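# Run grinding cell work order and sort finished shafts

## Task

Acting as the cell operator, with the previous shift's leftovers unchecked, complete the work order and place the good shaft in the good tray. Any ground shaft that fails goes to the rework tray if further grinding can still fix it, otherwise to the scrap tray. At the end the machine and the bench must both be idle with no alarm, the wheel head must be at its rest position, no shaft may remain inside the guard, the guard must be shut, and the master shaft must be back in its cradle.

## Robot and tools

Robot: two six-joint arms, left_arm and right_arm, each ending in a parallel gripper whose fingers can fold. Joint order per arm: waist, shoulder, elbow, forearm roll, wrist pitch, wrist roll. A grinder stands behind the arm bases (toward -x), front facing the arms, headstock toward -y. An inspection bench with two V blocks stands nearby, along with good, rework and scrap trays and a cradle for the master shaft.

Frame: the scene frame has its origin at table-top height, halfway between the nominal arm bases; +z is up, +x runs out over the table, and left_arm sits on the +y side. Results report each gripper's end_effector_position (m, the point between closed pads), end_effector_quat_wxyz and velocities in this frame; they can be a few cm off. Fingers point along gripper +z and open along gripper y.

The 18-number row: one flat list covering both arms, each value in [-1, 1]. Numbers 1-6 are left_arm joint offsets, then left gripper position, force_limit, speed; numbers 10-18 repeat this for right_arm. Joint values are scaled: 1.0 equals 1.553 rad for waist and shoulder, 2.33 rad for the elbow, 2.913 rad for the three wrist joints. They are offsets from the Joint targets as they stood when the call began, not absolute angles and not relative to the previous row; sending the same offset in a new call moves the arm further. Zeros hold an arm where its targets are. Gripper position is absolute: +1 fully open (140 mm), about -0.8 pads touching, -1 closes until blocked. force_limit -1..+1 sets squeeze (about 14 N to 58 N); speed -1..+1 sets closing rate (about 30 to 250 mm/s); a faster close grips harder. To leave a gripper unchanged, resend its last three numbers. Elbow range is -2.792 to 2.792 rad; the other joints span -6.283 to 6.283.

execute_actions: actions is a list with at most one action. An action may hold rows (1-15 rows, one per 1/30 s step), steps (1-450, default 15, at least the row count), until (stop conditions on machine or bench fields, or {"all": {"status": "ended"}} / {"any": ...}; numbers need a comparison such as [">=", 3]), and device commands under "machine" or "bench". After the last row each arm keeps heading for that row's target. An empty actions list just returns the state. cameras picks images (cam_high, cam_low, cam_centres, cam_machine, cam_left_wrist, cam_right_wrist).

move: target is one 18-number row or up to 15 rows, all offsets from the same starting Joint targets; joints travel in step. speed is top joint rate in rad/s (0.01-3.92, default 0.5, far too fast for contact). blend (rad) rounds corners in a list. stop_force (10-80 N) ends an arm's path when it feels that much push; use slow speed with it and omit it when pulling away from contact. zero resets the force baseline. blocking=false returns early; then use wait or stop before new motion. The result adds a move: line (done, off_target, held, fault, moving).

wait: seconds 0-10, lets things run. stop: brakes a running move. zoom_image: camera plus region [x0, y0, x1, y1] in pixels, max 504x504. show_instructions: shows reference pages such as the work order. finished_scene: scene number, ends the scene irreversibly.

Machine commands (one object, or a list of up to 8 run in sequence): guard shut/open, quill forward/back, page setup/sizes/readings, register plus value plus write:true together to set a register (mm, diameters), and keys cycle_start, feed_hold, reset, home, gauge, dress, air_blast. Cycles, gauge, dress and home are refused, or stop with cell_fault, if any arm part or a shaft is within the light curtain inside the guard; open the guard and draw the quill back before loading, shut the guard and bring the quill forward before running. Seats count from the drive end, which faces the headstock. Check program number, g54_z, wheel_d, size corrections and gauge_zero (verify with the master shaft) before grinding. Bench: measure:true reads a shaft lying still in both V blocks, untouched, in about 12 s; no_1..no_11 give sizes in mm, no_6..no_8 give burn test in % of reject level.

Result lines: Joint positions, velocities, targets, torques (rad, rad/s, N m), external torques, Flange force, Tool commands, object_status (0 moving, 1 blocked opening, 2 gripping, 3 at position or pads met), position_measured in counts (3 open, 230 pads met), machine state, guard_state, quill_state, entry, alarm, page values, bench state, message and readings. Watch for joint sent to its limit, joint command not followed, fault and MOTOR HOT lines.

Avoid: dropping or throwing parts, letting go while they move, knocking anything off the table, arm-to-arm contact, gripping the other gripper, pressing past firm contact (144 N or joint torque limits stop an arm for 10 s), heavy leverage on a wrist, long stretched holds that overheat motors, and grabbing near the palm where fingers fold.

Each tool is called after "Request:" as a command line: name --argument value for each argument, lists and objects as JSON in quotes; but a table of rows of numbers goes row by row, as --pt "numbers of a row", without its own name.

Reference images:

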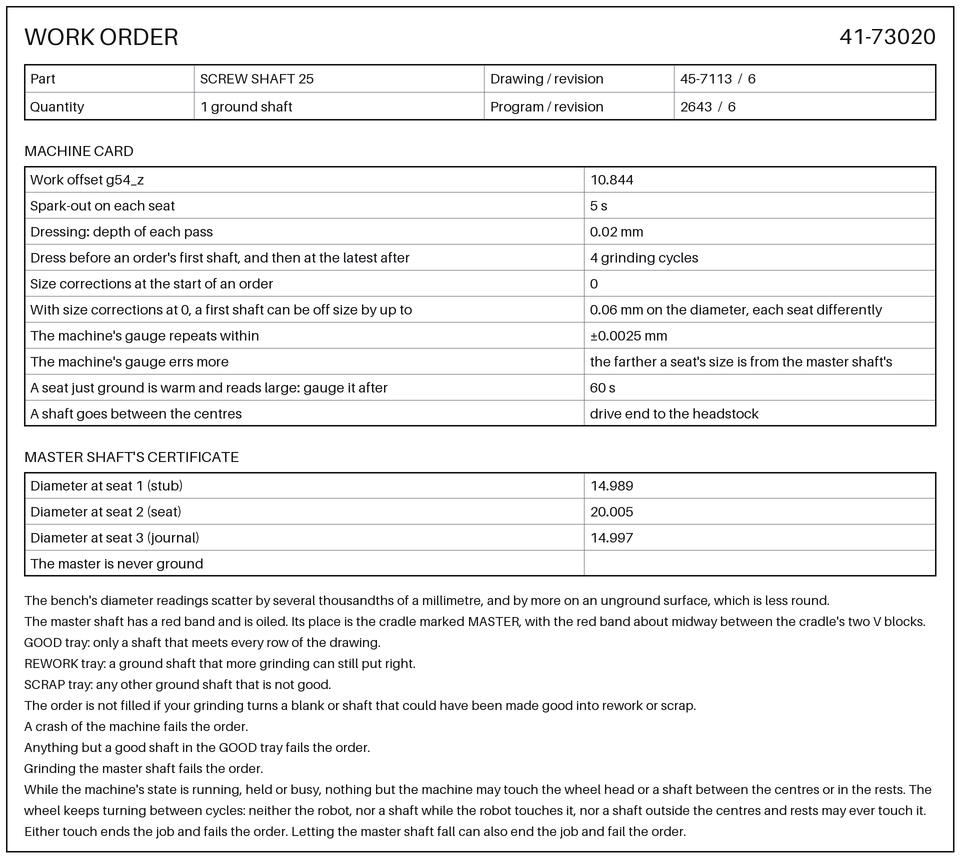

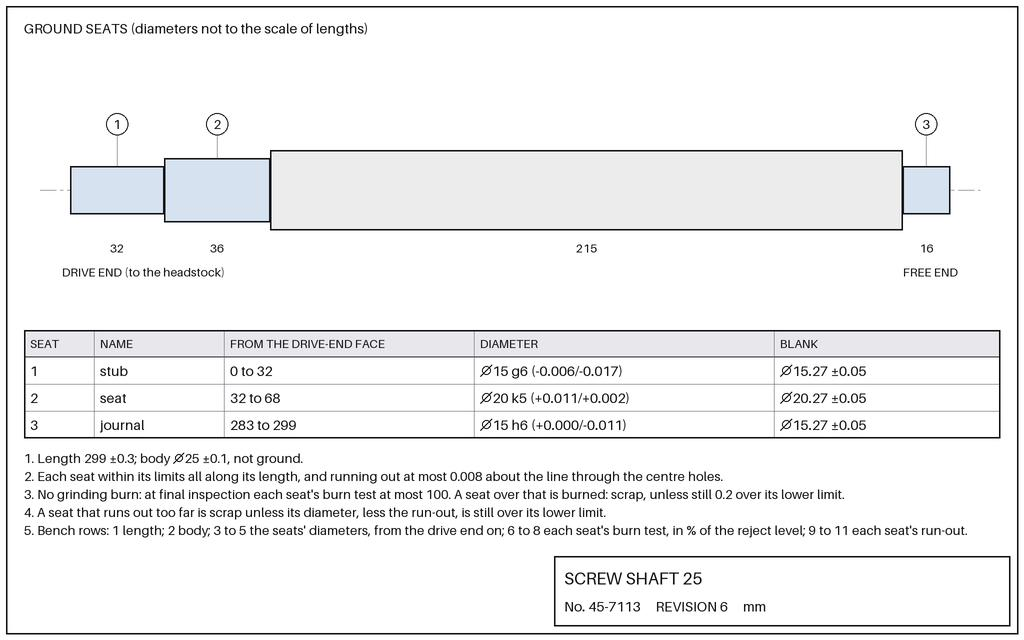

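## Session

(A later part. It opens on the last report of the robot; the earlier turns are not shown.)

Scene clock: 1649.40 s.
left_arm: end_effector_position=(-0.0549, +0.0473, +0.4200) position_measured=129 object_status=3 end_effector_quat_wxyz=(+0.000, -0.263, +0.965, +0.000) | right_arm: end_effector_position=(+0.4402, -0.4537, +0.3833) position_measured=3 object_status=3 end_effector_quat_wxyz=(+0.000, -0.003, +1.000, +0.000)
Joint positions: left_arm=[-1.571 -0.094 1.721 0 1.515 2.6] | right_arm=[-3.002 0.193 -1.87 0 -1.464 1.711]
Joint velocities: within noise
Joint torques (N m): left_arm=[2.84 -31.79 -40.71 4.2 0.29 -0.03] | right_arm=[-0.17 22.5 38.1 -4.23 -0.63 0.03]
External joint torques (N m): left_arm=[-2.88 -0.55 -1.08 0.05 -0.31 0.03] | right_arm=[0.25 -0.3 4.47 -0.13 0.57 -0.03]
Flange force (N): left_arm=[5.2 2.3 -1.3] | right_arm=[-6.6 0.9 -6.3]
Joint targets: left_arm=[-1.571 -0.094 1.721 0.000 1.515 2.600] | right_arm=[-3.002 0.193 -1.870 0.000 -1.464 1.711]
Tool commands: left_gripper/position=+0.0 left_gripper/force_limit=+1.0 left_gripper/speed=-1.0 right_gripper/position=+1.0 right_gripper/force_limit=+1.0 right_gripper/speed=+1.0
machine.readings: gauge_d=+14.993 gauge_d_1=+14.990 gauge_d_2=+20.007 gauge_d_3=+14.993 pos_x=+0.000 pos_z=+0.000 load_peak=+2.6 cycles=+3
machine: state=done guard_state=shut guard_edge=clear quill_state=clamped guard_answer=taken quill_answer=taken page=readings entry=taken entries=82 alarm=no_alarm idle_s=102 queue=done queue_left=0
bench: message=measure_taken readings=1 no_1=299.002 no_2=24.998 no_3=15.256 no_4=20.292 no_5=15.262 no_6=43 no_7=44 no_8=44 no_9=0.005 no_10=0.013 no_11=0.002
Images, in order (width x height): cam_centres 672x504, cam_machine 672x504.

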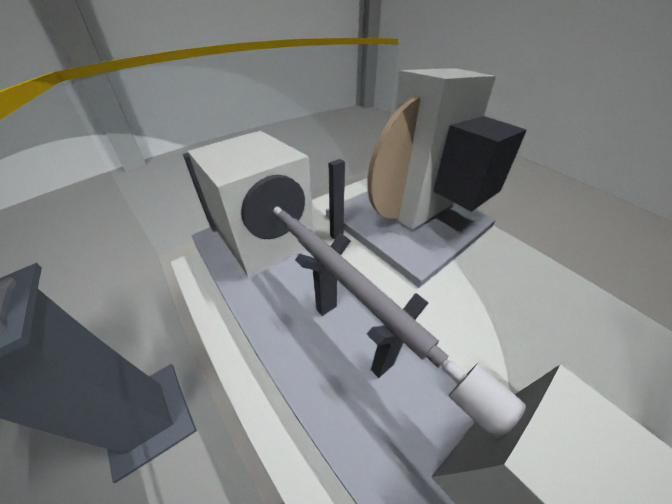

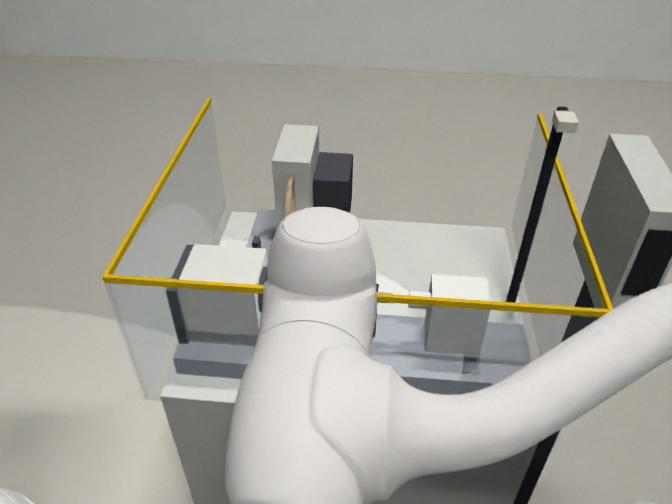

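Request:
execute_actions --actions '[{"machine":{"guard":"open","quill":"back"},"steps":150,"until":{"machine":{"guard_state":"open","quill_state":"back"}}}]' --cameras '[]'

Request:
move --pt "-0.547 0.28918 -0.20502 0 0.00968 0.43031 0 1 -1 0 0 0 0 0 0 1 1 1" --pt "-0.547 0.33169 -0.08579 0 -0.10836 0.43031 0 1 -1 0 0 0 0 0 0 1 1 1" --speed '[0.6,0.15]' --cameras '["cam_centres","cam_left_wrist"]'

Scene clock: 1666.47 s.
left_arm: end_effector_position=(-0.0549, +0.0473, +0.4200) position_measured=129 object_status=3 end_effector_quat_wxyz=(+0.000, -0.263, +0.965, +0.000) | right_arm: end_effector_position=(+0.4402, -0.4537, +0.3833) position_measured=3 object_status=3 end_effector_quat_wxyz=(+0.000, -0.003, +1.000, +0.000)
Joint positions: left_arm=[-1.571 -0.094 1.721 0 1.515 2.6] | right_arm=[-3.002 0.193 -1.87 0 -1.464 1.711]
Joint velocities: within noise
Joint torques (N m): left_arm=[2.89 -31.72 -40.8 4.23 0.29 -0.04] | right_arm=[-0.63 22.18 38.03 -4.29 -0.62 0.11]
External joint torques (N m): left_arm=[-2.8 -0.71 -0.84 -0.01 -0.3 0.04] | right_arm=[0.62 0.59 4.61 -0.08 0.55 -0.11]
Flange force (N): left_arm=[4.8 2.7 -1.0] | right_arm=[-5.1 1.5 -6.7]
Joint targets: left_arm=[-1.571 -0.094 1.721 0.000 1.515 2.600] | right_arm=[-3.002 0.193 -1.870 0.000 -1.464 1.711]
Tool commands: left_gripper/position=+0.0 left_gripper/force_limit=+1.0 left_gripper/speed=-1.0 right_gripper/position=+1.0 right_gripper/force_limit=+1.0 right_gripper/speed=+1.0
machine.readings: gauge_d=+14.993 gauge_d_1=+0.000 gauge_d_2=+0.000 gauge_d_3=+0.000 pos_x=+0.000 pos_z=+0.000 load_peak=+2.6 cycles=+3
machine: state=idle guard_state=open guard_edge=clear quill_state=back guard_answer=taken quill_answer=taken page=readings entry=taken entries=82 alarm=no_alarm idle_s=119 queue=running queue_left=0
bench: message=measure_taken readings=1 no_1=299.002 no_2=24.998 no_3=15.256 no_4=20.292 no_5=15.262 no_6=43 no_7=44 no_8=44 no_9=0.005 no_10=0.013 no_11=0.002
No camera images: "cameras" was empty.

Scene clock: 1671.27 s.
left_arm: end_effector_position=(-0.6484, +0.0148, +0.1971) position_measured=129 object_status=3 end_effector_quat_wxyz=(+0.000, +0.707, +0.707, +0.000) | right_arm: end_effector_position=(+0.4402, -0.4537, +0.3833) position_measured=3 object_status=3 end_effector_quat_wxyz=(+0.000, -0.003, +1.000, +0.000)
Joint positions: left_arm=[-2.42 0.421 1.521 0 1.2 3.854] | right_arm=[-3.002 0.193 -1.87 0 -1.464 1.711]
Joint velocities: within noise
Joint torques (N m): left_arm=[2.43 -79.52 -37.9 3.9 0.44 -0.19] | right_arm=[-0.52 22.92 38.13 -4.29 -0.67 0.15]
External joint torques (N m): left_arm=[-2.68 -1.71 -1.09 0.06 -0.42 0.18] | right_arm=[0.57 -0.58 4.42 -0.06 0.61 -0.15]
Flange force (N): left_arm=[2.7 -1.8 -1.5] | right_arm=[-6.9 1.4 -6.1]
Joint targets: left_arm=[-2.420 0.421 1.521 0.000 1.200 3.854] | right_arm=[-3.002 0.193 -1.870 0.000 -1.464 1.711]
machine.readings: gauge_d=+14.993 gauge_d_1=+0.000 gauge_d_2=+0.000 gauge_d_3=+0.000 pos_x=+0.000 pos_z=+0.000 load_peak=+2.6 cycles=+3
machine: state=idle guard_state=open guard_edge=clear quill_state=back guard_answer=taken quill_answer=taken page=readings entry=taken entries=82 alarm=no_alarm idle_s=124 queue=done queue_left=0
bench: message=measure_taken readings=1 no_1=299.002 no_2=24.998 no_3=15.256 no_4=20.292 no_5=15.262 no_6=43 no_7=44 no_8=44 no_9=0.005 no_10=0.013 no_11=0.002
move: done
camera_calibration:
cam_left_wrist: T_world_to_cam=[[0.999908, -0.0103517, -0.00882011, 0.661942], [-0.00664516, -0.937751, 0.347246, -0.0563291], [-0.0118656, -0.347155, -0.937733, 0.321328], [0, 0, 0, 1]] pos_world=[-0.658442, 0.06558, 0.326718]
Images, in order (width x height): cam_centres 672x504, cam_left_wrist 672x504.

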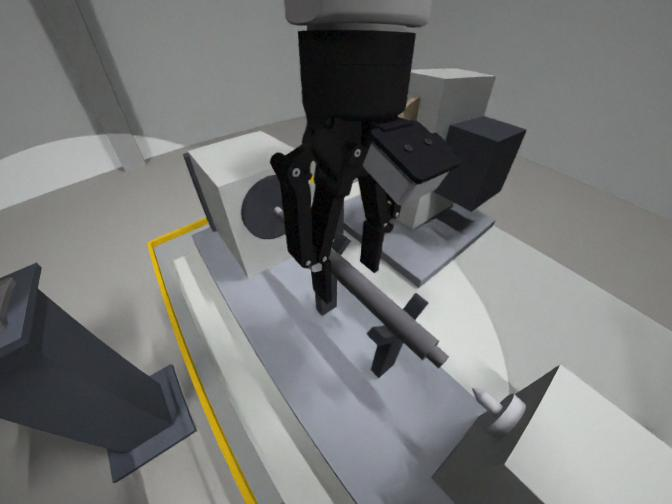

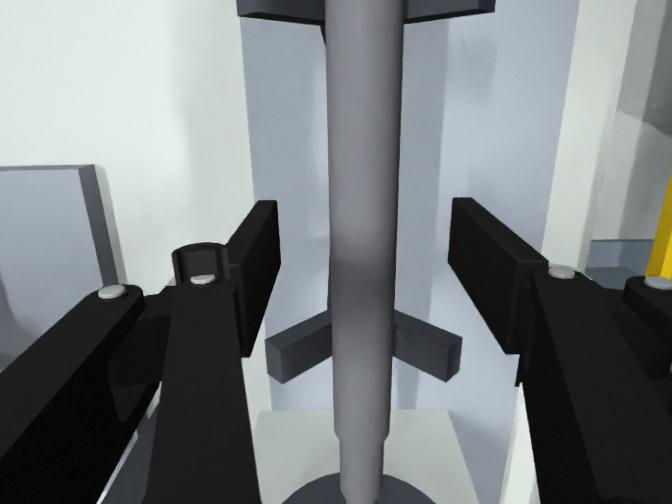

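Request:
execute_actions --actions '[{"rows":[[0,0,0,0,0,0,-1,1,-1,0,0,0,0,0,0,1,1,1]],"steps":90}]' --cameras '["cam_left_wrist"]'

Request:
move --pt "0 -0.00042 -0.00045 0 0.00058 0 -1 1 -1 0 0 0 0 0 0 1 1 1" --pt "-0.00884 -0.00918 0.00809 0 -0.00157 -0.00471 -1 1 -1 0 0 0 0 0 0 1 1 1" --pt "-0.00884 -0.05429 -0.12474 0 0.12872 -0.00471 -1 1 -1 0 0 0 0 0 0 1 1 1" --pt "0.547 -0.33169 0.08579 0 0.10836 -0.43031 -1 1 -1 0 0 0 0 0 0 1 1 1" --speed '[0.02,0.03,0.25,0.6]' --cameras '["cam_left_wrist","cam_centres"]'

Scene clock: 1679.27 s.
left_arm: end_effector_position=(-0.6483, +0.0148, +0.1971) position_measured=196 object_status=2 end_effector_quat_wxyz=(+0.000, +0.707, +0.707, +0.000) | right_arm: end_effector_position=(+0.4402, -0.4537, +0.3833) position_measured=3 object_status=3 end_effector_quat_wxyz=(+0.000, -0.003, +1.000, +0.000)
Joint positions: left_arm=[-2.42 0.421 1.521 0 1.2 3.854] | right_arm=[-3.002 0.193 -1.87 0 -1.464 1.711]
Joint velocities: within noise
Joint torques (N m): left_arm=[16.18 -68.06 -17.89 9.47 8.02 -0.19] | right_arm=[-0.86 22.1 37.95 -4.31 -0.63 0.01]
External joint torques (N m): left_arm=[-16.47 -13.34 -21.16 -5.49 -8 0.19] | right_arm=[0.9 0.31 4.65 -0.05 0.58 -0.01]
Flange force (N): left_arm=[1.2 -29.3 -16.9] | right_arm=[-5.6 2.4 -6.7]
Joint targets: left_arm=[-2.420 0.421 1.521 0.000 1.200 3.854] | right_arm=[-3.002 0.193 -1.870 0.000 -1.464 1.711]
machine.readings: gauge_d=+14.993 gauge_d_1=+0.000 gauge_d_2=+0.000 gauge_d_3=+0.000 pos_x=+0.000 pos_z=+0.000 load_peak=+2.6 cycles=+3
machine: state=idle guard_state=open guard_edge=clear quill_state=back guard_answer=taken quill_answer=taken page=readings entry=taken entries=82 alarm=no_alarm idle_s=132 queue=done queue_left=0
bench: message=measure_taken readings=1 no_1=299.002 no_2=24.998 no_3=15.256 no_4=20.292 no_5=15.262 no_6=43 no_7=44 no_8=44 no_9=0.005 no_10=0.013 no_11=0.002
camera_calibration:
cam_left_wrist: T_world_to_cam=[[0.999908, -0.0103514, -0.00881926, 0.661941], [-0.00664558, -0.937763, 0.347213, -0.056283], [-0.0118645, -0.347122, -0.937745, 0.321237], [0, 0, 0, 1]] pos_world=[-0.658442, 0.0655801, 0.326618]
Images, in order (width x height): cam_left_wrist 672x504.

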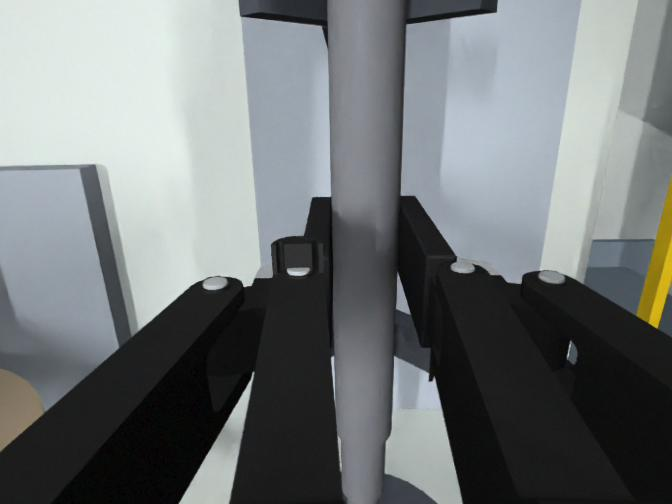

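Scene clock: 1684.10 s.
left_arm: end_effector_position=(-0.0550, +0.0473, +0.4199) position_measured=196 object_status=2 end_effector_quat_wxyz=(+0.000, -0.263, +0.965, +0.000) | right_arm: end_effector_position=(+0.4402, -0.4537, +0.3833) position_measured=3 object_status=3 end_effector_quat_wxyz=(+0.000, -0.003, +1.000, +0.000)
Joint positions: left_arm=[-1.571 -0.094 1.721 0 1.515 2.6] | right_arm=[-3.002 0.193 -1.87 0 -1.464 1.711]
Joint velocities: within noise
Joint torques (N m): left_arm=[1.95 -36.47 -46.05 4.24 0.32 -0.03] | right_arm=[-0.69 22.48 37.89 -4.31 -0.65 0.04]
External joint torques (N m): left_arm=[-1.9 4.17 4.28 0 -0.35 0.03] | right_arm=[0.72 -0.02 4.71 -0.05 0.59 -0.04]
Flange force (N): left_arm=[3.5 1.4 8.3] | right_arm=[-6.3 1.9 -6.7]
Joint targets: left_arm=[-1.571 -0.094 1.721 0.000 1.515 2.600] | right_arm=[-3.002 0.193 -1.870 0.000 -1.464 1.711]
machine.readings: gauge_d=+14.993 gauge_d_1=+0.000 gauge_d_2=+0.000 gauge_d_3=+0.000 pos_x=+0.000 pos_z=+0.000 load_peak=+2.6 cycles=+3
machine: state=idle guard_state=open guard_edge=clear quill_state=back guard_answer=taken quill_answer=taken page=readings entry=taken entries=82 alarm=no_alarm idle_s=137 queue=done queue_left=0
bench: message=measure_taken readings=1 no_1=299.002 no_2=24.998 no_3=15.256 no_4=20.292 no_5=15.262 no_6=43 no_7=44 no_8=44 no_9=0.005 no_10=0.013 no_11=0.002
move: done
camera_calibration:
cam_left_wrist: T_world_to_cam=[[-0.498451, 0.866876, -0.00849381, -0.0530706], [0.811362, 0.469936, 0.347637, -0.121056], [0.30535, 0.166389, -0.937591, 0.541693], [0, 0, 0, 1]] pos_world=[-0.0936392, 0.0127626, 0.549518]
Images, in order (width x height): cam_centres 672x504, cam_left_wrist 672x504.

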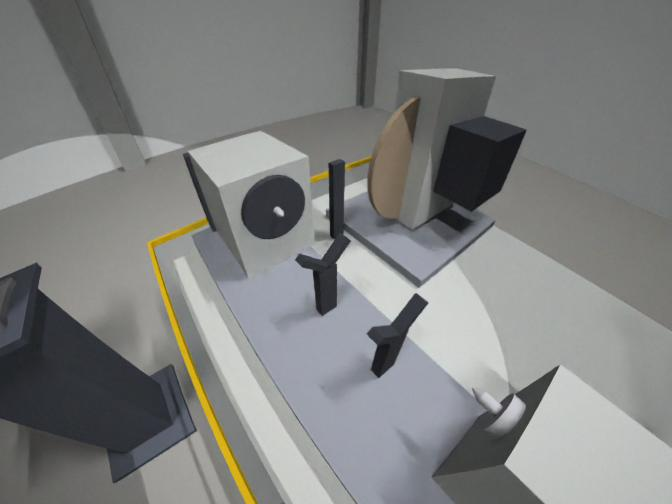

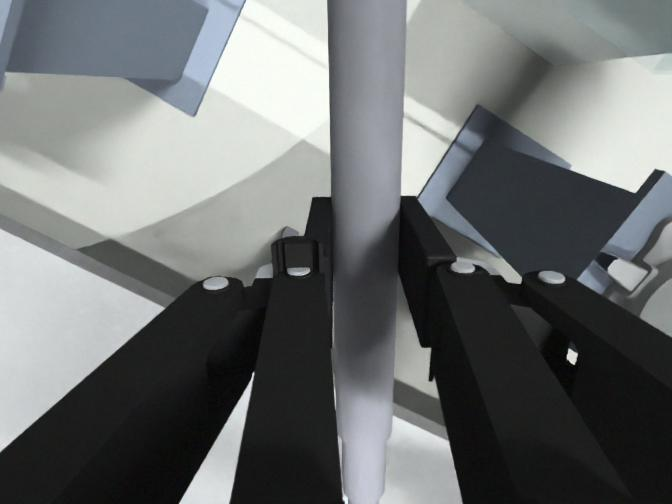

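Request:
move --pt "0.41275 0.22151 -0.13777 0 -0.00803 -0.62135 -1 1 -1 0 0 0 0 0 0 1 1 1" --pt "0.54089 0.40438 -0.20215 0 -0.0539 -0.60728 -1 1 -1 0 0 0 0 0 0 1 1 1" --pt "0.54089 0.44702 -0.14371 0 -0.12351 -0.60728 -1 1 -1 0 0 0 0 0 0 1 1 1" --speed '[0.8,0.4,0.2]' --blend '[0.1,0,0]' --cameras '["cam_high","cam_left_wrist"]'

Scene clock: 1700.40 s.
left_arm: end_effector_position=(+0.5747, -0.0076, +0.1201) position_measured=196 object_status=2 end_effector_quat_wxyz=(+0.000, +1.000, +0.000, +0.000) | right_arm: end_effector_position=(+0.4402, -0.4537, +0.3833) position_measured=3 object_status=3 end_effector_quat_wxyz=(+0.000, -0.003, +1.000, +0.000)
Joint positions: left_arm=[-0.73 0.6 1.386 0 1.155 0.831] | right_arm=[-3.002 0.193 -1.87 0 -1.464 1.711]
Joint velocities: within noise
Joint torques (N m): left_arm=[2.49 -103.41 -42.04 3.95 0.32 -0.11] | right_arm=[0.19 22.45 38.12 -4.31 -0.66 0.08]
External joint torques (N m): left_arm=[-2.22 6.17 3.71 0.01 -0.35 0.11] | right_arm=[-0.2 0.25 4.53 -0.05 0.59 -0.08]
Flange force (N): left_arm=[-2.0 1.5 7.7] | right_arm=[-5.9 -0.3 -6.5]
Joint targets: left_arm=[-0.730 0.600 1.387 0.000 1.155 0.831] | right_arm=[-3.002 0.193 -1.870 0.000 -1.464 1.711]
machine.readings: gauge_d=+14.993 gauge_d_1=+0.000 gauge_d_2=+0.000 gauge_d_3=+0.000 pos_x=+0.000 pos_z=+0.000 load_peak=+2.6 cycles=+3
machine: state=idle guard_state=open guard_edge=clear quill_state=back guard_answer=taken quill_answer=taken page=readings entry=taken entries=82 alarm=no_alarm idle_s=153 queue=done queue_left=0
bench: message=measure_taken readings=1 no_1=299.002 no_2=24.998 no_3=15.256 no_4=20.292 no_5=15.262 no_6=43 no_7=44 no_8=44 no_9=0.005 no_10=0.013 no_11=0.002
move: done
camera_calibration:
cam_left_wrist: T_world_to_cam=[[-0.0104975, -0.999903, -0.00918904, 0.011305], [-0.937607, 0.0066488, 0.347632, 0.499721], [-0.347537, 0.012265, -0.937586, 0.451515], [0, 0, 0, 1]] pos_world=[0.625579, 0.00244357, 0.249719]
Images, in order (width x height): cam_high 672x504, cam_left_wrist 672x504.

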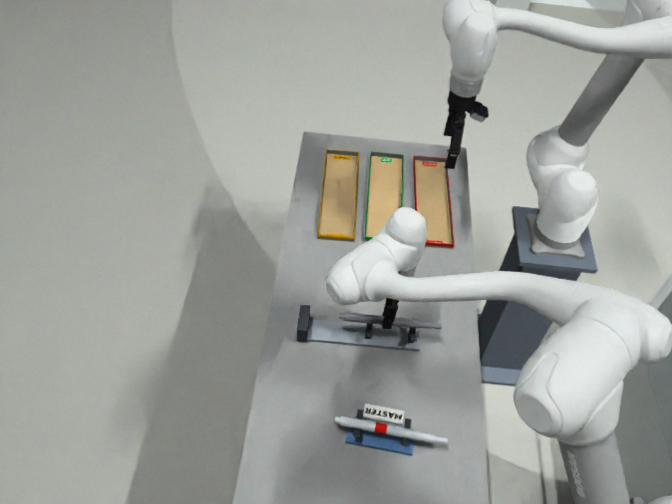

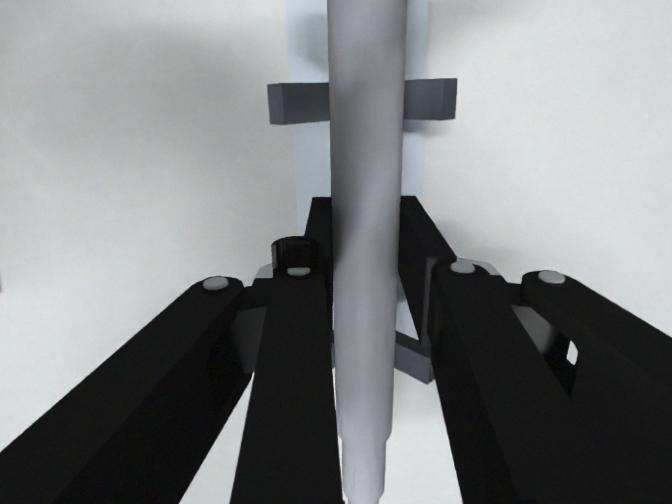

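Request:
move --target '[0,0.028,0.01927,0,-0.03034,0,-1,1,-1,0,0,0,0,0,0,1,1,1]' --speed 0.025 --stop_force 12 --cameras '[]'

Request:
execute_actions --actions '[{"rows":[[0,0,0,0,0,0,0,1,-1,0,0,0,0,0,0,1,1,1]],"steps":60}]' --cameras '["cam_left_wrist"]'

Scene clock: 1706.43 s.
left_arm: end_effector_position=(+0.5751, -0.0079, +0.0781) position_measured=196 object_status=2 end_effector_quat_wxyz=(+0.000, +1.000, +0.000, +0.000) | right_arm: end_effector_position=(+0.4402, -0.4537, +0.3833) position_measured=3 object_status=3 end_effector_quat_wxyz=(+0.000, -0.003, +1.000, +0.000)
Joint positions: left_arm=[-0.73 0.63 1.418 0 1.094 0.831] | right_arm=[-3.002 0.193 -1.87 0 -1.464 1.711]
Joint velocities: within noise
Joint torques (N m): left_arm=[7.51 -79.83 -28.71 5.86 -1.4 0.48] | right_arm=[-0.76 22.54 37.89 -4.38 -0.68 0.08]
External joint torques (N m): left_arm=[-7.35 -18.59 -8.51 -2.01 1.36 -0.48] | right_arm=[0.77 0.11 4.8 0.01 0.63 -0.08]
Flange force (N): left_arm=[-9.3 4.1 -22.0] | right_arm=[-6.2 1.9 -6.8]
Joint targets: left_arm=[-0.730 0.630 1.418 0.000 1.094 0.831] | right_arm=[-3.002 0.193 -1.870 0.000 -1.464 1.711]
machine.readings: gauge_d=+14.993 gauge_d_1=+0.000 gauge_d_2=+0.000 gauge_d_3=+0.000 pos_x=+0.000 pos_z=+0.000 load_peak=+2.6 cycles=+3
machine: state=idle guard_state=open guard_edge=clear quill_state=back guard_answer=taken quill_answer=taken page=readings entry=taken entries=82 alarm=no_alarm idle_s=159 queue=done queue_left=0
bench: message=measure_taken readings=1 no_1=299.002 no_2=24.998 no_3=15.256 no_4=20.292 no_5=15.262 no_6=43 no_7=44 no_8=44 no_9=0.005 no_10=0.013 no_11=0.002
move: contact (left_arm); left_arm: the wrist pitch is farthest, 0.027 rad from its target
No camera images: "cameras" was empty.

Scene clock: 1708.63 s.
left_arm: end_effector_position=(+0.5751, -0.0079, +0.0781) position_measured=129 object_status=3 end_effector_quat_wxyz=(+0.000, +1.000, +0.000, +0.000) | right_arm: end_effector_position=(+0.4402, -0.4537, +0.3833) position_measured=3 object_status=3 end_effector_quat_wxyz=(+0.000, -0.003, +1.000, +0.000)
Joint positions: left_arm=[-0.73 0.63 1.418 0 1.094 0.831] | right_arm=[-3.002 0.193 -1.87 0 -1.464 1.711]
Joint velocities: within noise
Joint torques (N m): left_arm=[2.9 -96.77 -35.98 3.82 0.28 -0.03] | right_arm=[-0.34 22.58 38.12 -4.34 -0.67 0.11]
External joint torques (N m): left_arm=[-2.27 -1.59 -1.1 0.02 -0.32 0.03] | right_arm=[0.39 -0.23 4.48 -0.03 0.61 -0.11]
Flange force (N): left_arm=[-1.7 2.0 -1.5] | right_arm=[-6.4 1.0 -6.3]
Joint targets: left_arm=[-0.730 0.630 1.418 0.000 1.094 0.831] | right_arm=[-3.002 0.193 -1.870 0.000 -1.464 1.711]
machine.readings: gauge_d=+14.993 gauge_d_1=+0.000 gauge_d_2=+0.000 gauge_d_3=+0.000 pos_x=+0.000 pos_z=+0.000 load_peak=+2.6 cycles=+3
machine: state=idle guard_state=open guard_edge=clear quill_state=back guard_answer=taken quill_answer=taken page=readings entry=taken entries=82 alarm=no_alarm idle_s=161 queue=done queue_left=0
bench: message=measure_taken readings=1 no_1=299.002 no_2=24.998 no_3=15.256 no_4=20.292 no_5=15.262 no_6=43 no_7=44 no_8=44 no_9=0.005 no_10=0.013 no_11=0.002
camera_calibration:
cam_left_wrist: T_world_to_cam=[[-0.0104598, -0.999904, -0.00909752, 0.0105804], [-0.93764, 0.00664643, 0.347544, 0.514738], [-0.34745, 0.0121655, -0.93762, 0.412232], [0, 0, 0, 1]] pos_world=[0.625979, 0.0021432, 0.207719]
Images, in order (width x height): cam_left_wrist 672x504.

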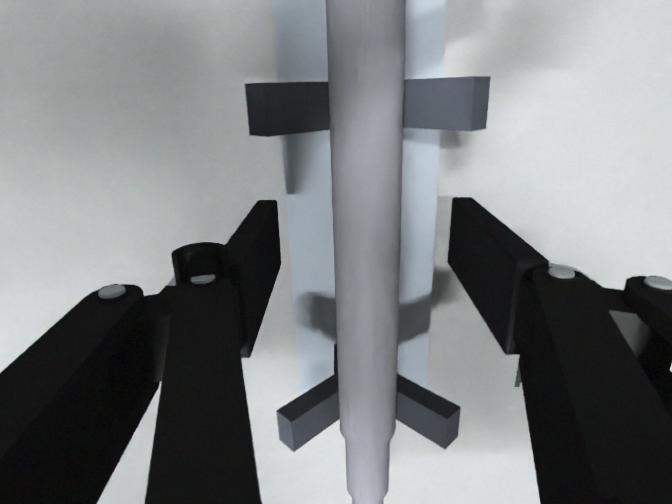

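Request:
move --pt "0 -0.06182 -0.0721 0 0.09063 0 0 1 -1 0 0 0 0 0 0 1 1 1" --pt "0 -0.34128 0.07811 0 0.11878 0 0 1 -1 0 0 0 0 0 0 1 1 1" --speed '[0.15,0.5]' --blend '[0.02,0]' --cameras '[]'

Request:
execute_actions --actions '[{"bench":{"measure":true},"machine":{"guard":"shut"},"rows":[[-0.54153,-0.12492,0.05193,0,0.02575,0,0,1,-1,0,0,0,0,0,0,1,1,1]],"steps":360}]' --cameras '["cam_high","cam_machine"]'

Scene clock: 1719.07 s.
left_arm: end_effector_position=(+0.3941, +0.1570, +0.3789) position_measured=129 object_status=3 end_effector_quat_wxyz=(+0.001, +1.000, +0.000, +0.001) | right_arm: end_effector_position=(+0.4402, -0.4537, +0.3833) position_measured=3 object_status=3 end_effector_quat_wxyz=(+0.000, -0.003, +1.000, +0.000)
Joint positions: left_arm=[-0.73 0.1 1.6 0 1.44 0.831] | right_arm=[-3.002 0.193 -1.87 0 -1.464 1.711]
Joint velocities: within noise
Joint torques (N m): left_arm=[2.84 -51.28 -40.51 4.29 0.27 -0.08] | right_arm=[-0.34 22.73 37.84 -4.33 -0.7 0.09]
External joint torques (N m): left_arm=[-2.73 -0.4 -0.73 -0.02 -0.3 0.08] | right_arm=[0.4 -0.41 4.73 -0.02 0.65 -0.09]
Flange force (N): left_arm=[-2.4 3.6 -0.7] | right_arm=[-7.1 1.1 -6.6]
Joint targets: left_arm=[-0.730 0.100 1.600 0.000 1.440 0.831] | right_arm=[-3.002 0.193 -1.870 0.000 -1.464 1.711]
machine.readings: gauge_d=+14.993 gauge_d_1=+0.000 gauge_d_2=+0.000 gauge_d_3=+0.000 pos_x=+0.000 pos_z=+0.000 load_peak=+2.6 cycles=+3
machine: state=idle guard_state=open guard_edge=clear quill_state=back guard_answer=taken quill_answer=taken page=readings entry=taken entries=82 alarm=no_alarm idle_s=171 queue=done queue_left=0
bench: message=measure_taken readings=1 no_1=299.002 no_2=24.998 no_3=15.256 no_4=20.292 no_5=15.262 no_6=43 no_7=44 no_8=44 no_9=0.005 no_10=0.013 no_11=0.002
move: done
No camera images: "cameras" was empty.

Scene clock: 1731.27 s.
left_arm: end_effector_position=(-0.0554, +0.0467, +0.4200) position_measured=129 object_status=3 end_effector_quat_wxyz=(+0.000, +0.913, -0.408, +0.000) | right_arm: end_effector_position=(+0.4402, -0.4537, +0.3833) position_measured=3 object_status=3 end_effector_quat_wxyz=(+0.000, -0.003, +1.000, +0.000)
Joint positions: left_arm=[-1.572 -0.094 1.721 0 1.515 0.831] | right_arm=[-3.002 0.193 -1.87 0 -1.464 1.711]
Joint velocities: within noise
Joint torques (N m): left_arm=[2.57 -31.99 -40.78 4.27 0.26 -0.05] | right_arm=[-0.42 22.23 37.91 -4.29 -0.61 0.05]
External joint torques (N m): left_arm=[-2.65 -0.35 -0.89 0.02 -0.29 0.05] | right_arm=[0.47 0.13 4.6 -0.06 0.55 -0.05]
Flange force (N): left_arm=[-2.9 4.3 -1.0] | right_arm=[-5.9 1.3 -6.6]
Joint targets: left_arm=[-1.572 -0.094 1.721 0.000 1.515 0.831] | right_arm=[-3.002 0.193 -1.870 0.000 -1.464 1.711]
machine.readings: gauge_d=+14.993 gauge_d_1=+0.000 gauge_d_2=+0.000 gauge_d_3=+0.000 pos_x=+0.000 pos_z=+0.000 load_peak=+2.6 cycles=+3
machine: state=idle guard_state=shut guard_edge=clear quill_state=back guard_answer=taken quill_answer=taken page=readings entry=taken entries=82 alarm=no_alarm idle_s=183 queue=done queue_left=0
bench: message=measure_taken readings=2 no_1=298.998 no_2=24.994 no_3=14.991 no_4=20.008 no_5=14.992 no_6=46 no_7=45 no_8=48 no_9=0.000 no_10=0.000 no_11=0.003
Images, in order (width x height): cam_high 672x504, cam_machine 672x504.

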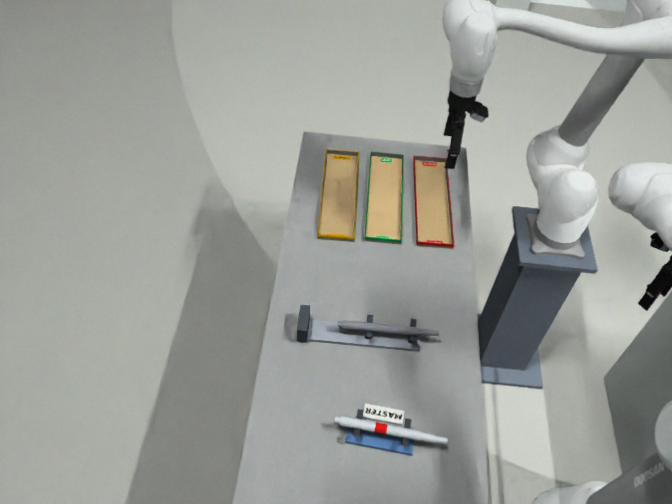

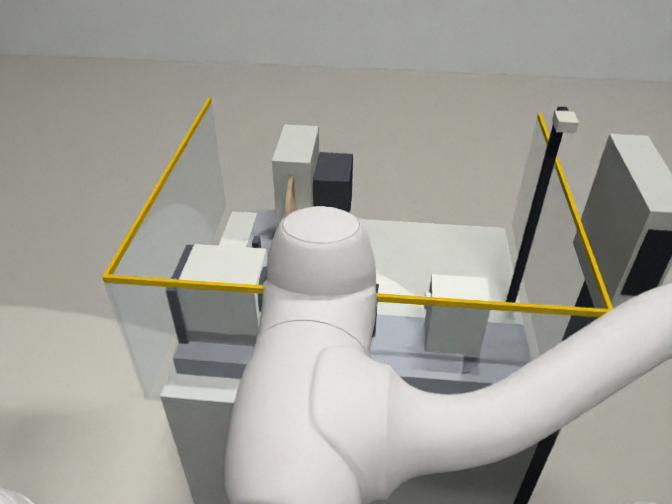

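Request:
move --target '[0,0,0,0,0,0,0,1,-1,0.3822,-0.32356,0.20365,0,0.00941,0.20597,0,1,-1]' --speed 0.5 --cameras '["cam_high","cam_right_wrist","cam_low"]'

Scene clock: 1750.90 s.
left_arm: end_effector_position=(-0.0554, +0.0467, +0.4200) position_measured=129 object_status=3 end_effector_quat_wxyz=(+0.000, +0.913, -0.408, +0.000) | right_arm: end_effector_position=(+0.5747, -0.0078, +0.3498) position_measured=129 object_status=0 end_effector_quat_wxyz=(+0.000, +0.000, +1.000, +0.000)
Joint positions: left_arm=[-1.572 -0.094 1.721 0 1.515 0.831] | right_arm=[-2.408 -0.31 -1.395 0 -1.437 2.311]
Joint velocities: within noise
Joint torques (N m): left_arm=[2.67 -31.41 -40.69 4.26 0.36 -0.04] | right_arm=[-0.1 74.77 37.88 -4.27 -0.59 0.07]
External joint torques (N m): left_arm=[-2.49 -1.23 -1.09 0.06 -0.39 0.04] | right_arm=[0.49 -0.27 4.65 -0.06 0.55 -0.07]
Flange force (N): left_arm=[-3.6 3.4 -1.3] | right_arm=[-7.5 7.0 -6.0]
Joint targets: left_arm=[-1.572 -0.094 1.721 0.000 1.515 0.831] | right_arm=[-2.408 -0.310 -1.395 0.000 -1.437 2.311]
machine.readings: gauge_d=+14.993 gauge_d_1=+0.000 gauge_d_2=+0.000 gauge_d_3=+0.000 pos_x=+0.000 pos_z=+0.000 load_peak=+2.6 cycles=+3
machine: state=idle guard_state=shut guard_edge=clear quill_state=back guard_answer=taken quill_answer=taken page=readings entry=taken entries=82 alarm=no_alarm idle_s=203 queue=done queue_left=0
bench: message=measure_taken readings=2 no_1=298.998 no_2=24.994 no_3=14.991 no_4=20.008 no_5=14.992 no_6=46 no_7=45 no_8=48 no_9=0.000 no_10=0.000 no_11=0.003
move: done
camera_calibration:
cam_right_wrist: T_world_to_cam=[[0.00698393, 0.999927, 0.0098151, 0.00969371], [0.943286, -0.00984554, 0.331834, -0.649337], [0.331907, 0.00694094, -0.943287, 0.279356], [0, 0, 0, 1]] pos_world=[0.519723, -0.0180251, 0.47889]
Images, in order (width x height): cam_high 672x504, cam_low 672x504, cam_right_wrist 672x504.

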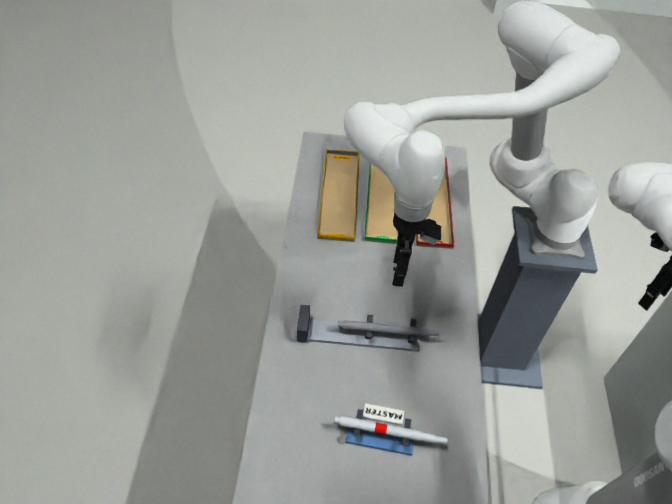

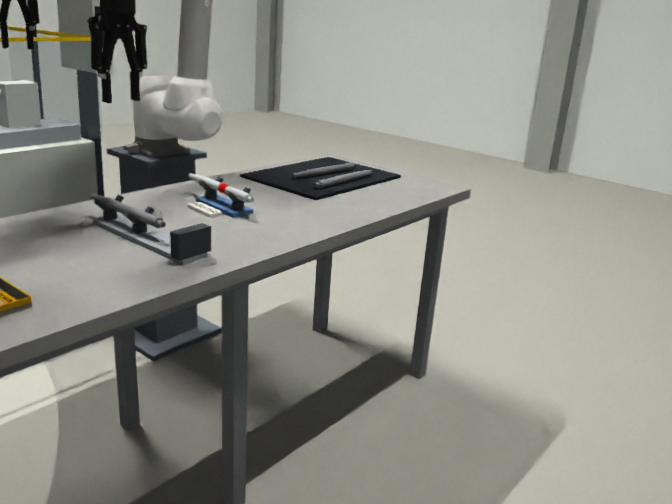

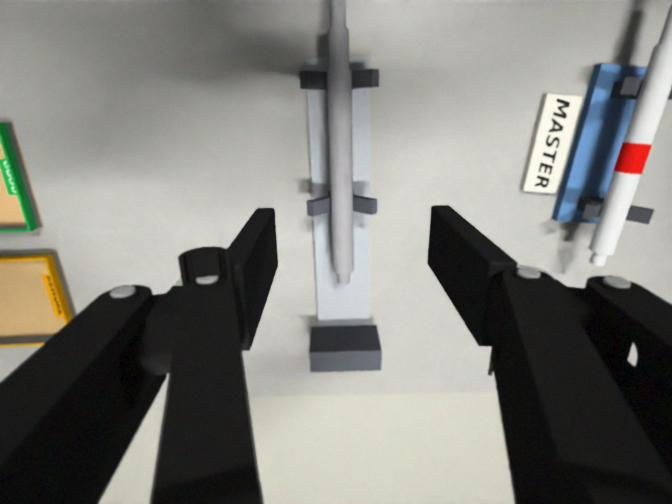

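Request:
move --target '[0,0,0,0,0,0,0,1,-1,0.00692,-0.06843,-0.12305,0,0.13505,0.00378,0,1,-1]' --speed 0.3 --cameras '["cam_high","cam_right_wrist","cam_low"]'

Scene clock: 1767.60 s.
left_arm: end_effector_position=(-0.0554, +0.0467, +0.4200) position_measured=129 object_status=3 end_effector_quat_wxyz=(+0.000, +0.913, -0.408, +0.000) | right_arm: end_effector_position=(+0.5628, -0.0080, +0.1200) position_measured=129 object_status=3 end_effector_quat_wxyz=(+0.000, +0.000, +1.000, +0.000)
Joint positions: left_arm=[-1.572 -0.094 1.721 0 1.515 0.831] | right_arm=[-2.398 -0.416 -1.682 0 -1.043 2.322]
Joint velocities: within noise
Joint torques (N m): left_arm=[2.64 -31.93 -40.79 4.26 0.25 -0.04] | right_arm=[-0.06 79.47 32.65 -3.69 -0.68 0.05]
External joint torques (N m): left_arm=[-2.67 -0.46 -0.96 0.04 -0.28 0.05] | right_arm=[0.45 0.57 4.56 -0.1 0.64 -0.05]
Flange force (N): left_arm=[-3.0 4.3 -1.2] | right_arm=[-6.1 5.9 -3.2]
Joint targets: left_arm=[-1.572 -0.094 1.721 0.000 1.515 0.831] | right_arm=[-2.398 -0.416 -1.682 0.000 -1.043 2.322]
machine.readings: gauge_d=+14.993 gauge_d_1=+0.000 gauge_d_2=+0.000 gauge_d_3=+0.000 pos_x=+0.000 pos_z=+0.000 load_peak=+2.6 cycles=+3
machine: state=idle guard_state=shut guard_edge=clear quill_state=back guard_answer=taken quill_answer=taken page=readings entry=taken entries=82 alarm=no_alarm idle_s=219 queue=done queue_left=0
bench: message=measure_taken readings=2 no_1=298.998 no_2=24.994 no_3=14.991 no_4=20.008 no_5=14.992 no_6=46 no_7=45 no_8=48 no_9=0.000 no_10=0.000 no_11=0.003
move: done
camera_calibration:
cam_right_wrist: T_world_to_cam=[[0.00719216, 0.999923, 0.0101091, 0.0120516], [0.94318, -0.0101418, 0.332127, -0.561883], [0.332204, 0.007146, -0.943181, 0.0663649], [0, 0, 0, 1]] pos_world=[0.507824, -0.0182234, 0.249089]
Images, in order (width x height): cam_high 672x504, cam_low 672x504, cam_right_wrist 672x504.

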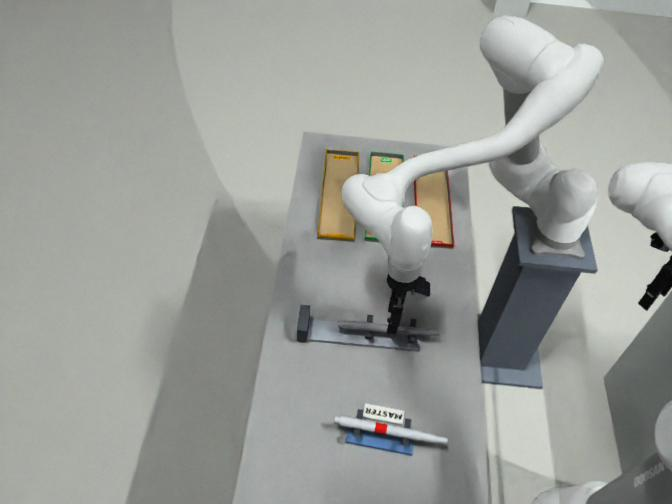

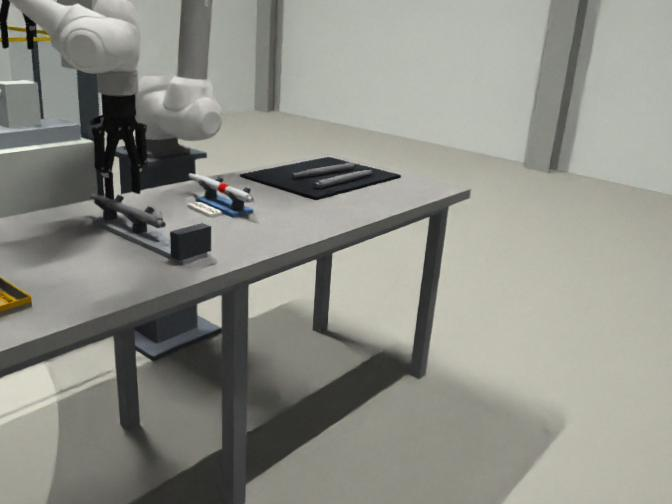

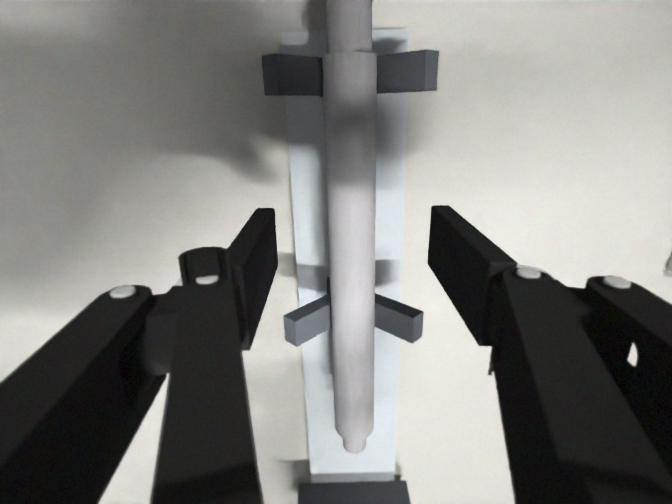

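Request:
move --target '[0,0,0,0,0,0,0,1,-1,0,-0.02325,-0.01361,0,0.02308,0,0,1,-1]' --speed 0.05 --stop_force 15 --cameras '["cam_right_wrist"]'

Scene clock: 1773.33 s.
left_arm: end_effector_position=(-0.0554, +0.0467, +0.4200) position_measured=129 object_status=3 end_effector_quat_wxyz=(+0.000, +0.913, -0.408, +0.000) | right_arm: end_effector_position=(+0.5627, -0.0080, +0.0784) position_measured=129 object_status=3 end_effector_quat_wxyz=(+0.000, +0.000, +1.000, +0.000)
Joint positions: left_arm=[-1.572 -0.094 1.721 0 1.515 0.831] | right_arm=[-2.398 -0.452 -1.714 0 -0.976 2.322]
Joint velocities: within noise
Joint torques (N m): left_arm=[2.76 -31.65 -40.79 4.28 0.24 -0.05] | right_arm=[-0.07 81.99 31.28 -3.56 -0.57 0.07]
External joint torques (N m): left_arm=[-2.62 -1 -1.04 0.04 -0.28 0.05] | right_arm=[0.49 -0.39 4.26 -0.05 0.53 -0.07]
Flange force (N): left_arm=[-3.5 3.7 -1.4] | right_arm=[-6.6 6.4 -1.8]
Joint targets: left_arm=[-1.572 -0.094 1.721 0.000 1.515 0.831] | right_arm=[-2.398 -0.452 -1.714 0.000 -0.976 2.322]
machine.readings: gauge_d=+14.993 gauge_d_1=+0.000 gauge_d_2=+0.000 gauge_d_3=+0.000 pos_x=+0.000 pos_z=+0.000 load_peak=+2.6 cycles=+3
machine: state=idle guard_state=shut guard_edge=clear quill_state=back guard_answer=taken quill_answer=taken page=readings entry=taken entries=82 alarm=no_alarm idle_s=225 queue=done queue_left=0
bench: message=measure_taken readings=2 no_1=298.998 no_2=24.994 no_3=14.991 no_4=20.008 no_5=14.992 no_6=46 no_7=45 no_8=48 no_9=0.000 no_10=0.000 no_11=0.003
move: done
camera_calibration:
cam_right_wrist: T_world_to_cam=[[0.00727766, 0.999927, 0.00960159, 0.0125362], [0.943358, -0.0100503, 0.331625, -0.54805], [0.331697, 0.00664428, -0.943362, 0.0274167], [0, 0, 0, 1]] pos_world=[0.507822, -0.0182255, 0.20749]
Images, in order (width x height): cam_right_wrist 672x504.

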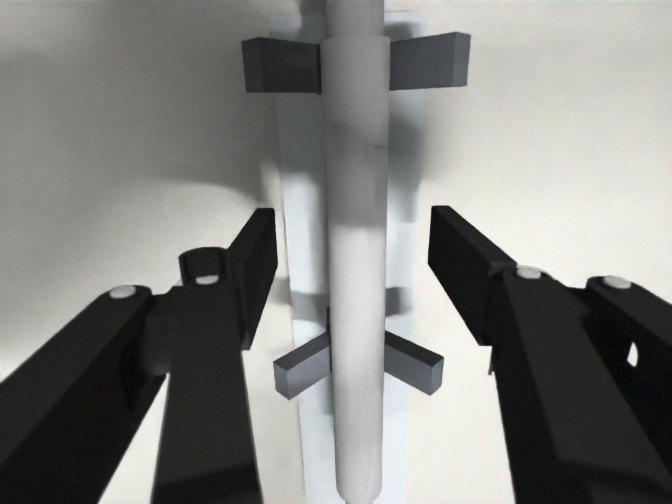

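Request:
execute_actions --actions '[{"rows":[[0,0,0,0,0,0,0,1,-1,0,0,0,0,0,0,-1,1,-1]],"steps":90}]' --cameras '["cam_right_wrist"]'

Scene clock: 1783.73 s.
left_arm: end_effector_position=(-0.0554, +0.0467, +0.4200) position_measured=129 object_status=3 end_effector_quat_wxyz=(+0.000, +0.913, -0.408, +0.000) | right_arm: end_effector_position=(+0.5627, -0.0080, +0.0784) position_measured=196 object_status=2 end_effector_quat_wxyz=(+0.000, +0.000, +1.000, +0.000)
Joint positions: left_arm=[-1.572 -0.094 1.721 0 1.515 0.831] | right_arm=[-2.398 -0.452 -1.714 0 -0.976 2.322]
Joint velocities: within noise
Joint torques (N m): left_arm=[2.88 -31.89 -40.64 4.27 0.29 -0.07] | right_arm=[-26.43 60.44 4.97 -13.44 -8.69 0.96]
External joint torques (N m): left_arm=[-2.78 -0.55 -1.14 0.05 -0.33 0.07] | right_arm=[26.83 21.27 30.58 9.83 8.65 -0.96]
Flange force (N): left_arm=[-3.0 4.5 -1.4] | right_arm=[1.3 45.1 -27.2]
Joint targets: left_arm=[-1.572 -0.094 1.721 0.000 1.515 0.831] | right_arm=[-2.398 -0.452 -1.714 0.000 -0.976 2.322]
machine.readings: gauge_d=+14.993 gauge_d_1=+0.000 gauge_d_2=+0.000 gauge_d_3=+0.000 pos_x=+0.000 pos_z=+0.000 load_peak=+2.6 cycles=+3
machine: state=idle guard_state=shut guard_edge=clear quill_state=back guard_answer=taken quill_answer=taken page=readings entry=taken entries=82 alarm=no_alarm idle_s=235 queue=done queue_left=0
bench: message=measure_taken readings=2 no_1=298.998 no_2=24.994 no_3=14.991 no_4=20.008 no_5=14.992 no_6=46 no_7=45 no_8=48 no_9=0.000 no_10=0.000 no_11=0.003
camera_calibration:
cam_right_wrist: T_world_to_cam=[[0.00727645, 0.999927, 0.00960114, 0.0125369], [0.943358, -0.010049, 0.331625, -0.54805], [0.331697, 0.00664426, -0.943362, 0.0274167], [0, 0, 0, 1]] pos_world=[0.507822, -0.0182255, 0.20749]
Images, in order (width x height): cam_right_wrist 672x504.

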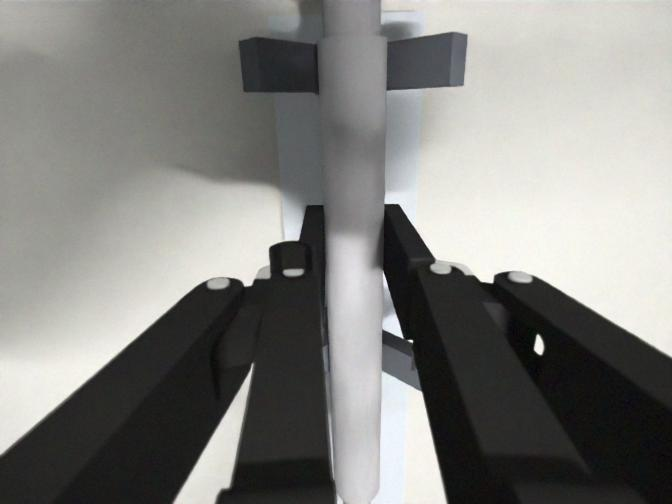

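Request:
move --pt "0 0 0 0 0 0 0 1 -1 0 0.02325 0.01361 0 -0.02308 0 -1 1 -1" --pt "0 0 0 0 0 0 0 1 -1 0 0.09185 0.09779 0 -0.12704 0 -1 1 -1" --pt "0 0 0 0 0 0 0 1 -1 -0.55452 0.21699 -0.00584 0 -0.11087 0.24333 -1 1 -1" --speed '[0.05,0.3,0.5]' --blend '[0,0.03,0]' --cameras '["cam_high","cam_right_wrist"]'

Scene clock: 1800.37 s.
left_arm: end_effector_position=(-0.0554, +0.0467, +0.4200) position_measured=129 object_status=3 end_effector_quat_wxyz=(+0.000, +0.913, -0.408, +0.000) | right_arm: end_effector_position=(+0.6048, -0.5849, +0.3000) position_measured=196 object_status=2 end_effector_quat_wxyz=(+0.000, +0.707, +0.707, +0.000)
Joint positions: left_arm=[-1.572 -0.094 1.721 0 1.515 0.831] | right_arm=[-3.259 -0.115 -1.727 0 -1.299 3.031]
Joint velocities: within noise
Joint torques (N m): left_arm=[3.1 -31.81 -40.81 4.28 0.31 -0.1] | right_arm=[-2.2 60.05 41.67 -4.31 -0.6 0.07]
External joint torques (N m): left_arm=[-3.08 -0.55 -0.92 0.02 -0.34 0.1] | right_arm=[2.4 -6.57 -0.44 0.14 0.59 -0.07]
Flange force (N): left_arm=[-3.6 4.7 -1.0] | right_arm=[2.2 9.7 4.5]
Joint targets: left_arm=[-1.572 -0.094 1.721 0.000 1.515 0.831] | right_arm=[-3.259 -0.115 -1.728 0.000 -1.299 3.031]
machine.readings: gauge_d=+14.993 gauge_d_1=+0.000 gauge_d_2=+0.000 gauge_d_3=+0.000 pos_x=+0.000 pos_z=+0.000 load_peak=+2.6 cycles=+3
machine: state=idle guard_state=shut guard_edge=clear quill_state=back guard_answer=taken quill_answer=taken page=readings entry=taken entries=82 alarm=no_alarm idle_s=252 queue=done queue_left=0
bench: message=measure_taken readings=2 no_1=298.998 no_2=24.994 no_3=14.991 no_4=20.008 no_5=14.992 no_6=46 no_7=45 no_8=48 no_9=0.000 no_10=0.000 no_11=0.003
move: done
camera_calibration:
cam_right_wrist: T_world_to_cam=[[0.999929, -0.00650322, 0.00995721, -0.602251], [-0.00943992, -0.943259, 0.331924, -0.636668], [0.00723365, -0.331995, -0.943254, 0.224507], [0, 0, 0, 1]] pos_world=[0.594575, -0.529924, 0.429089]
Images, in order (width x height): cam_high 672x504, cam_right_wrist 672x504.

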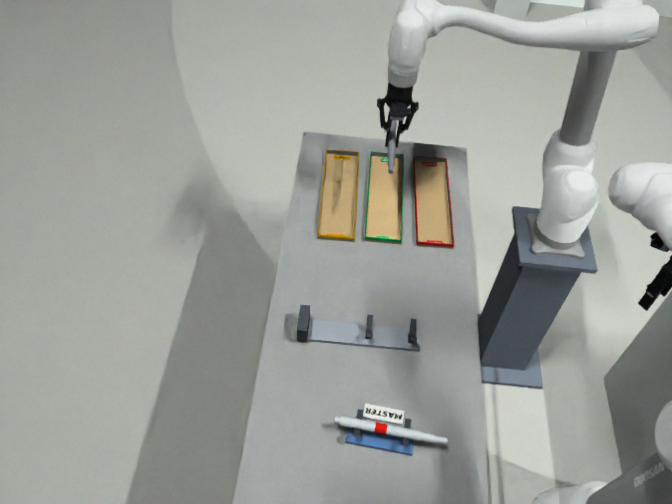

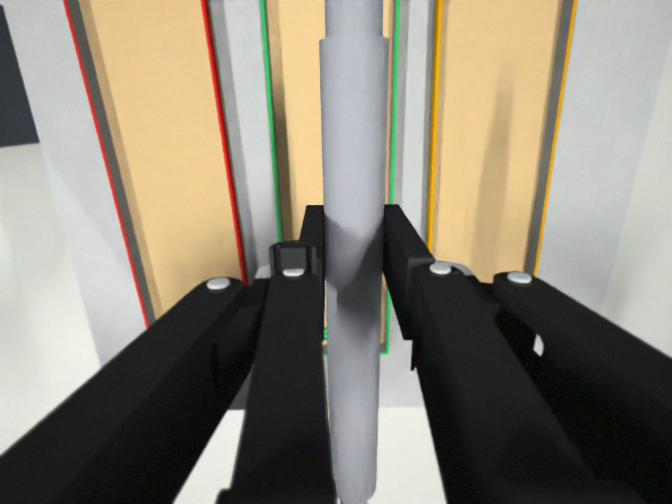

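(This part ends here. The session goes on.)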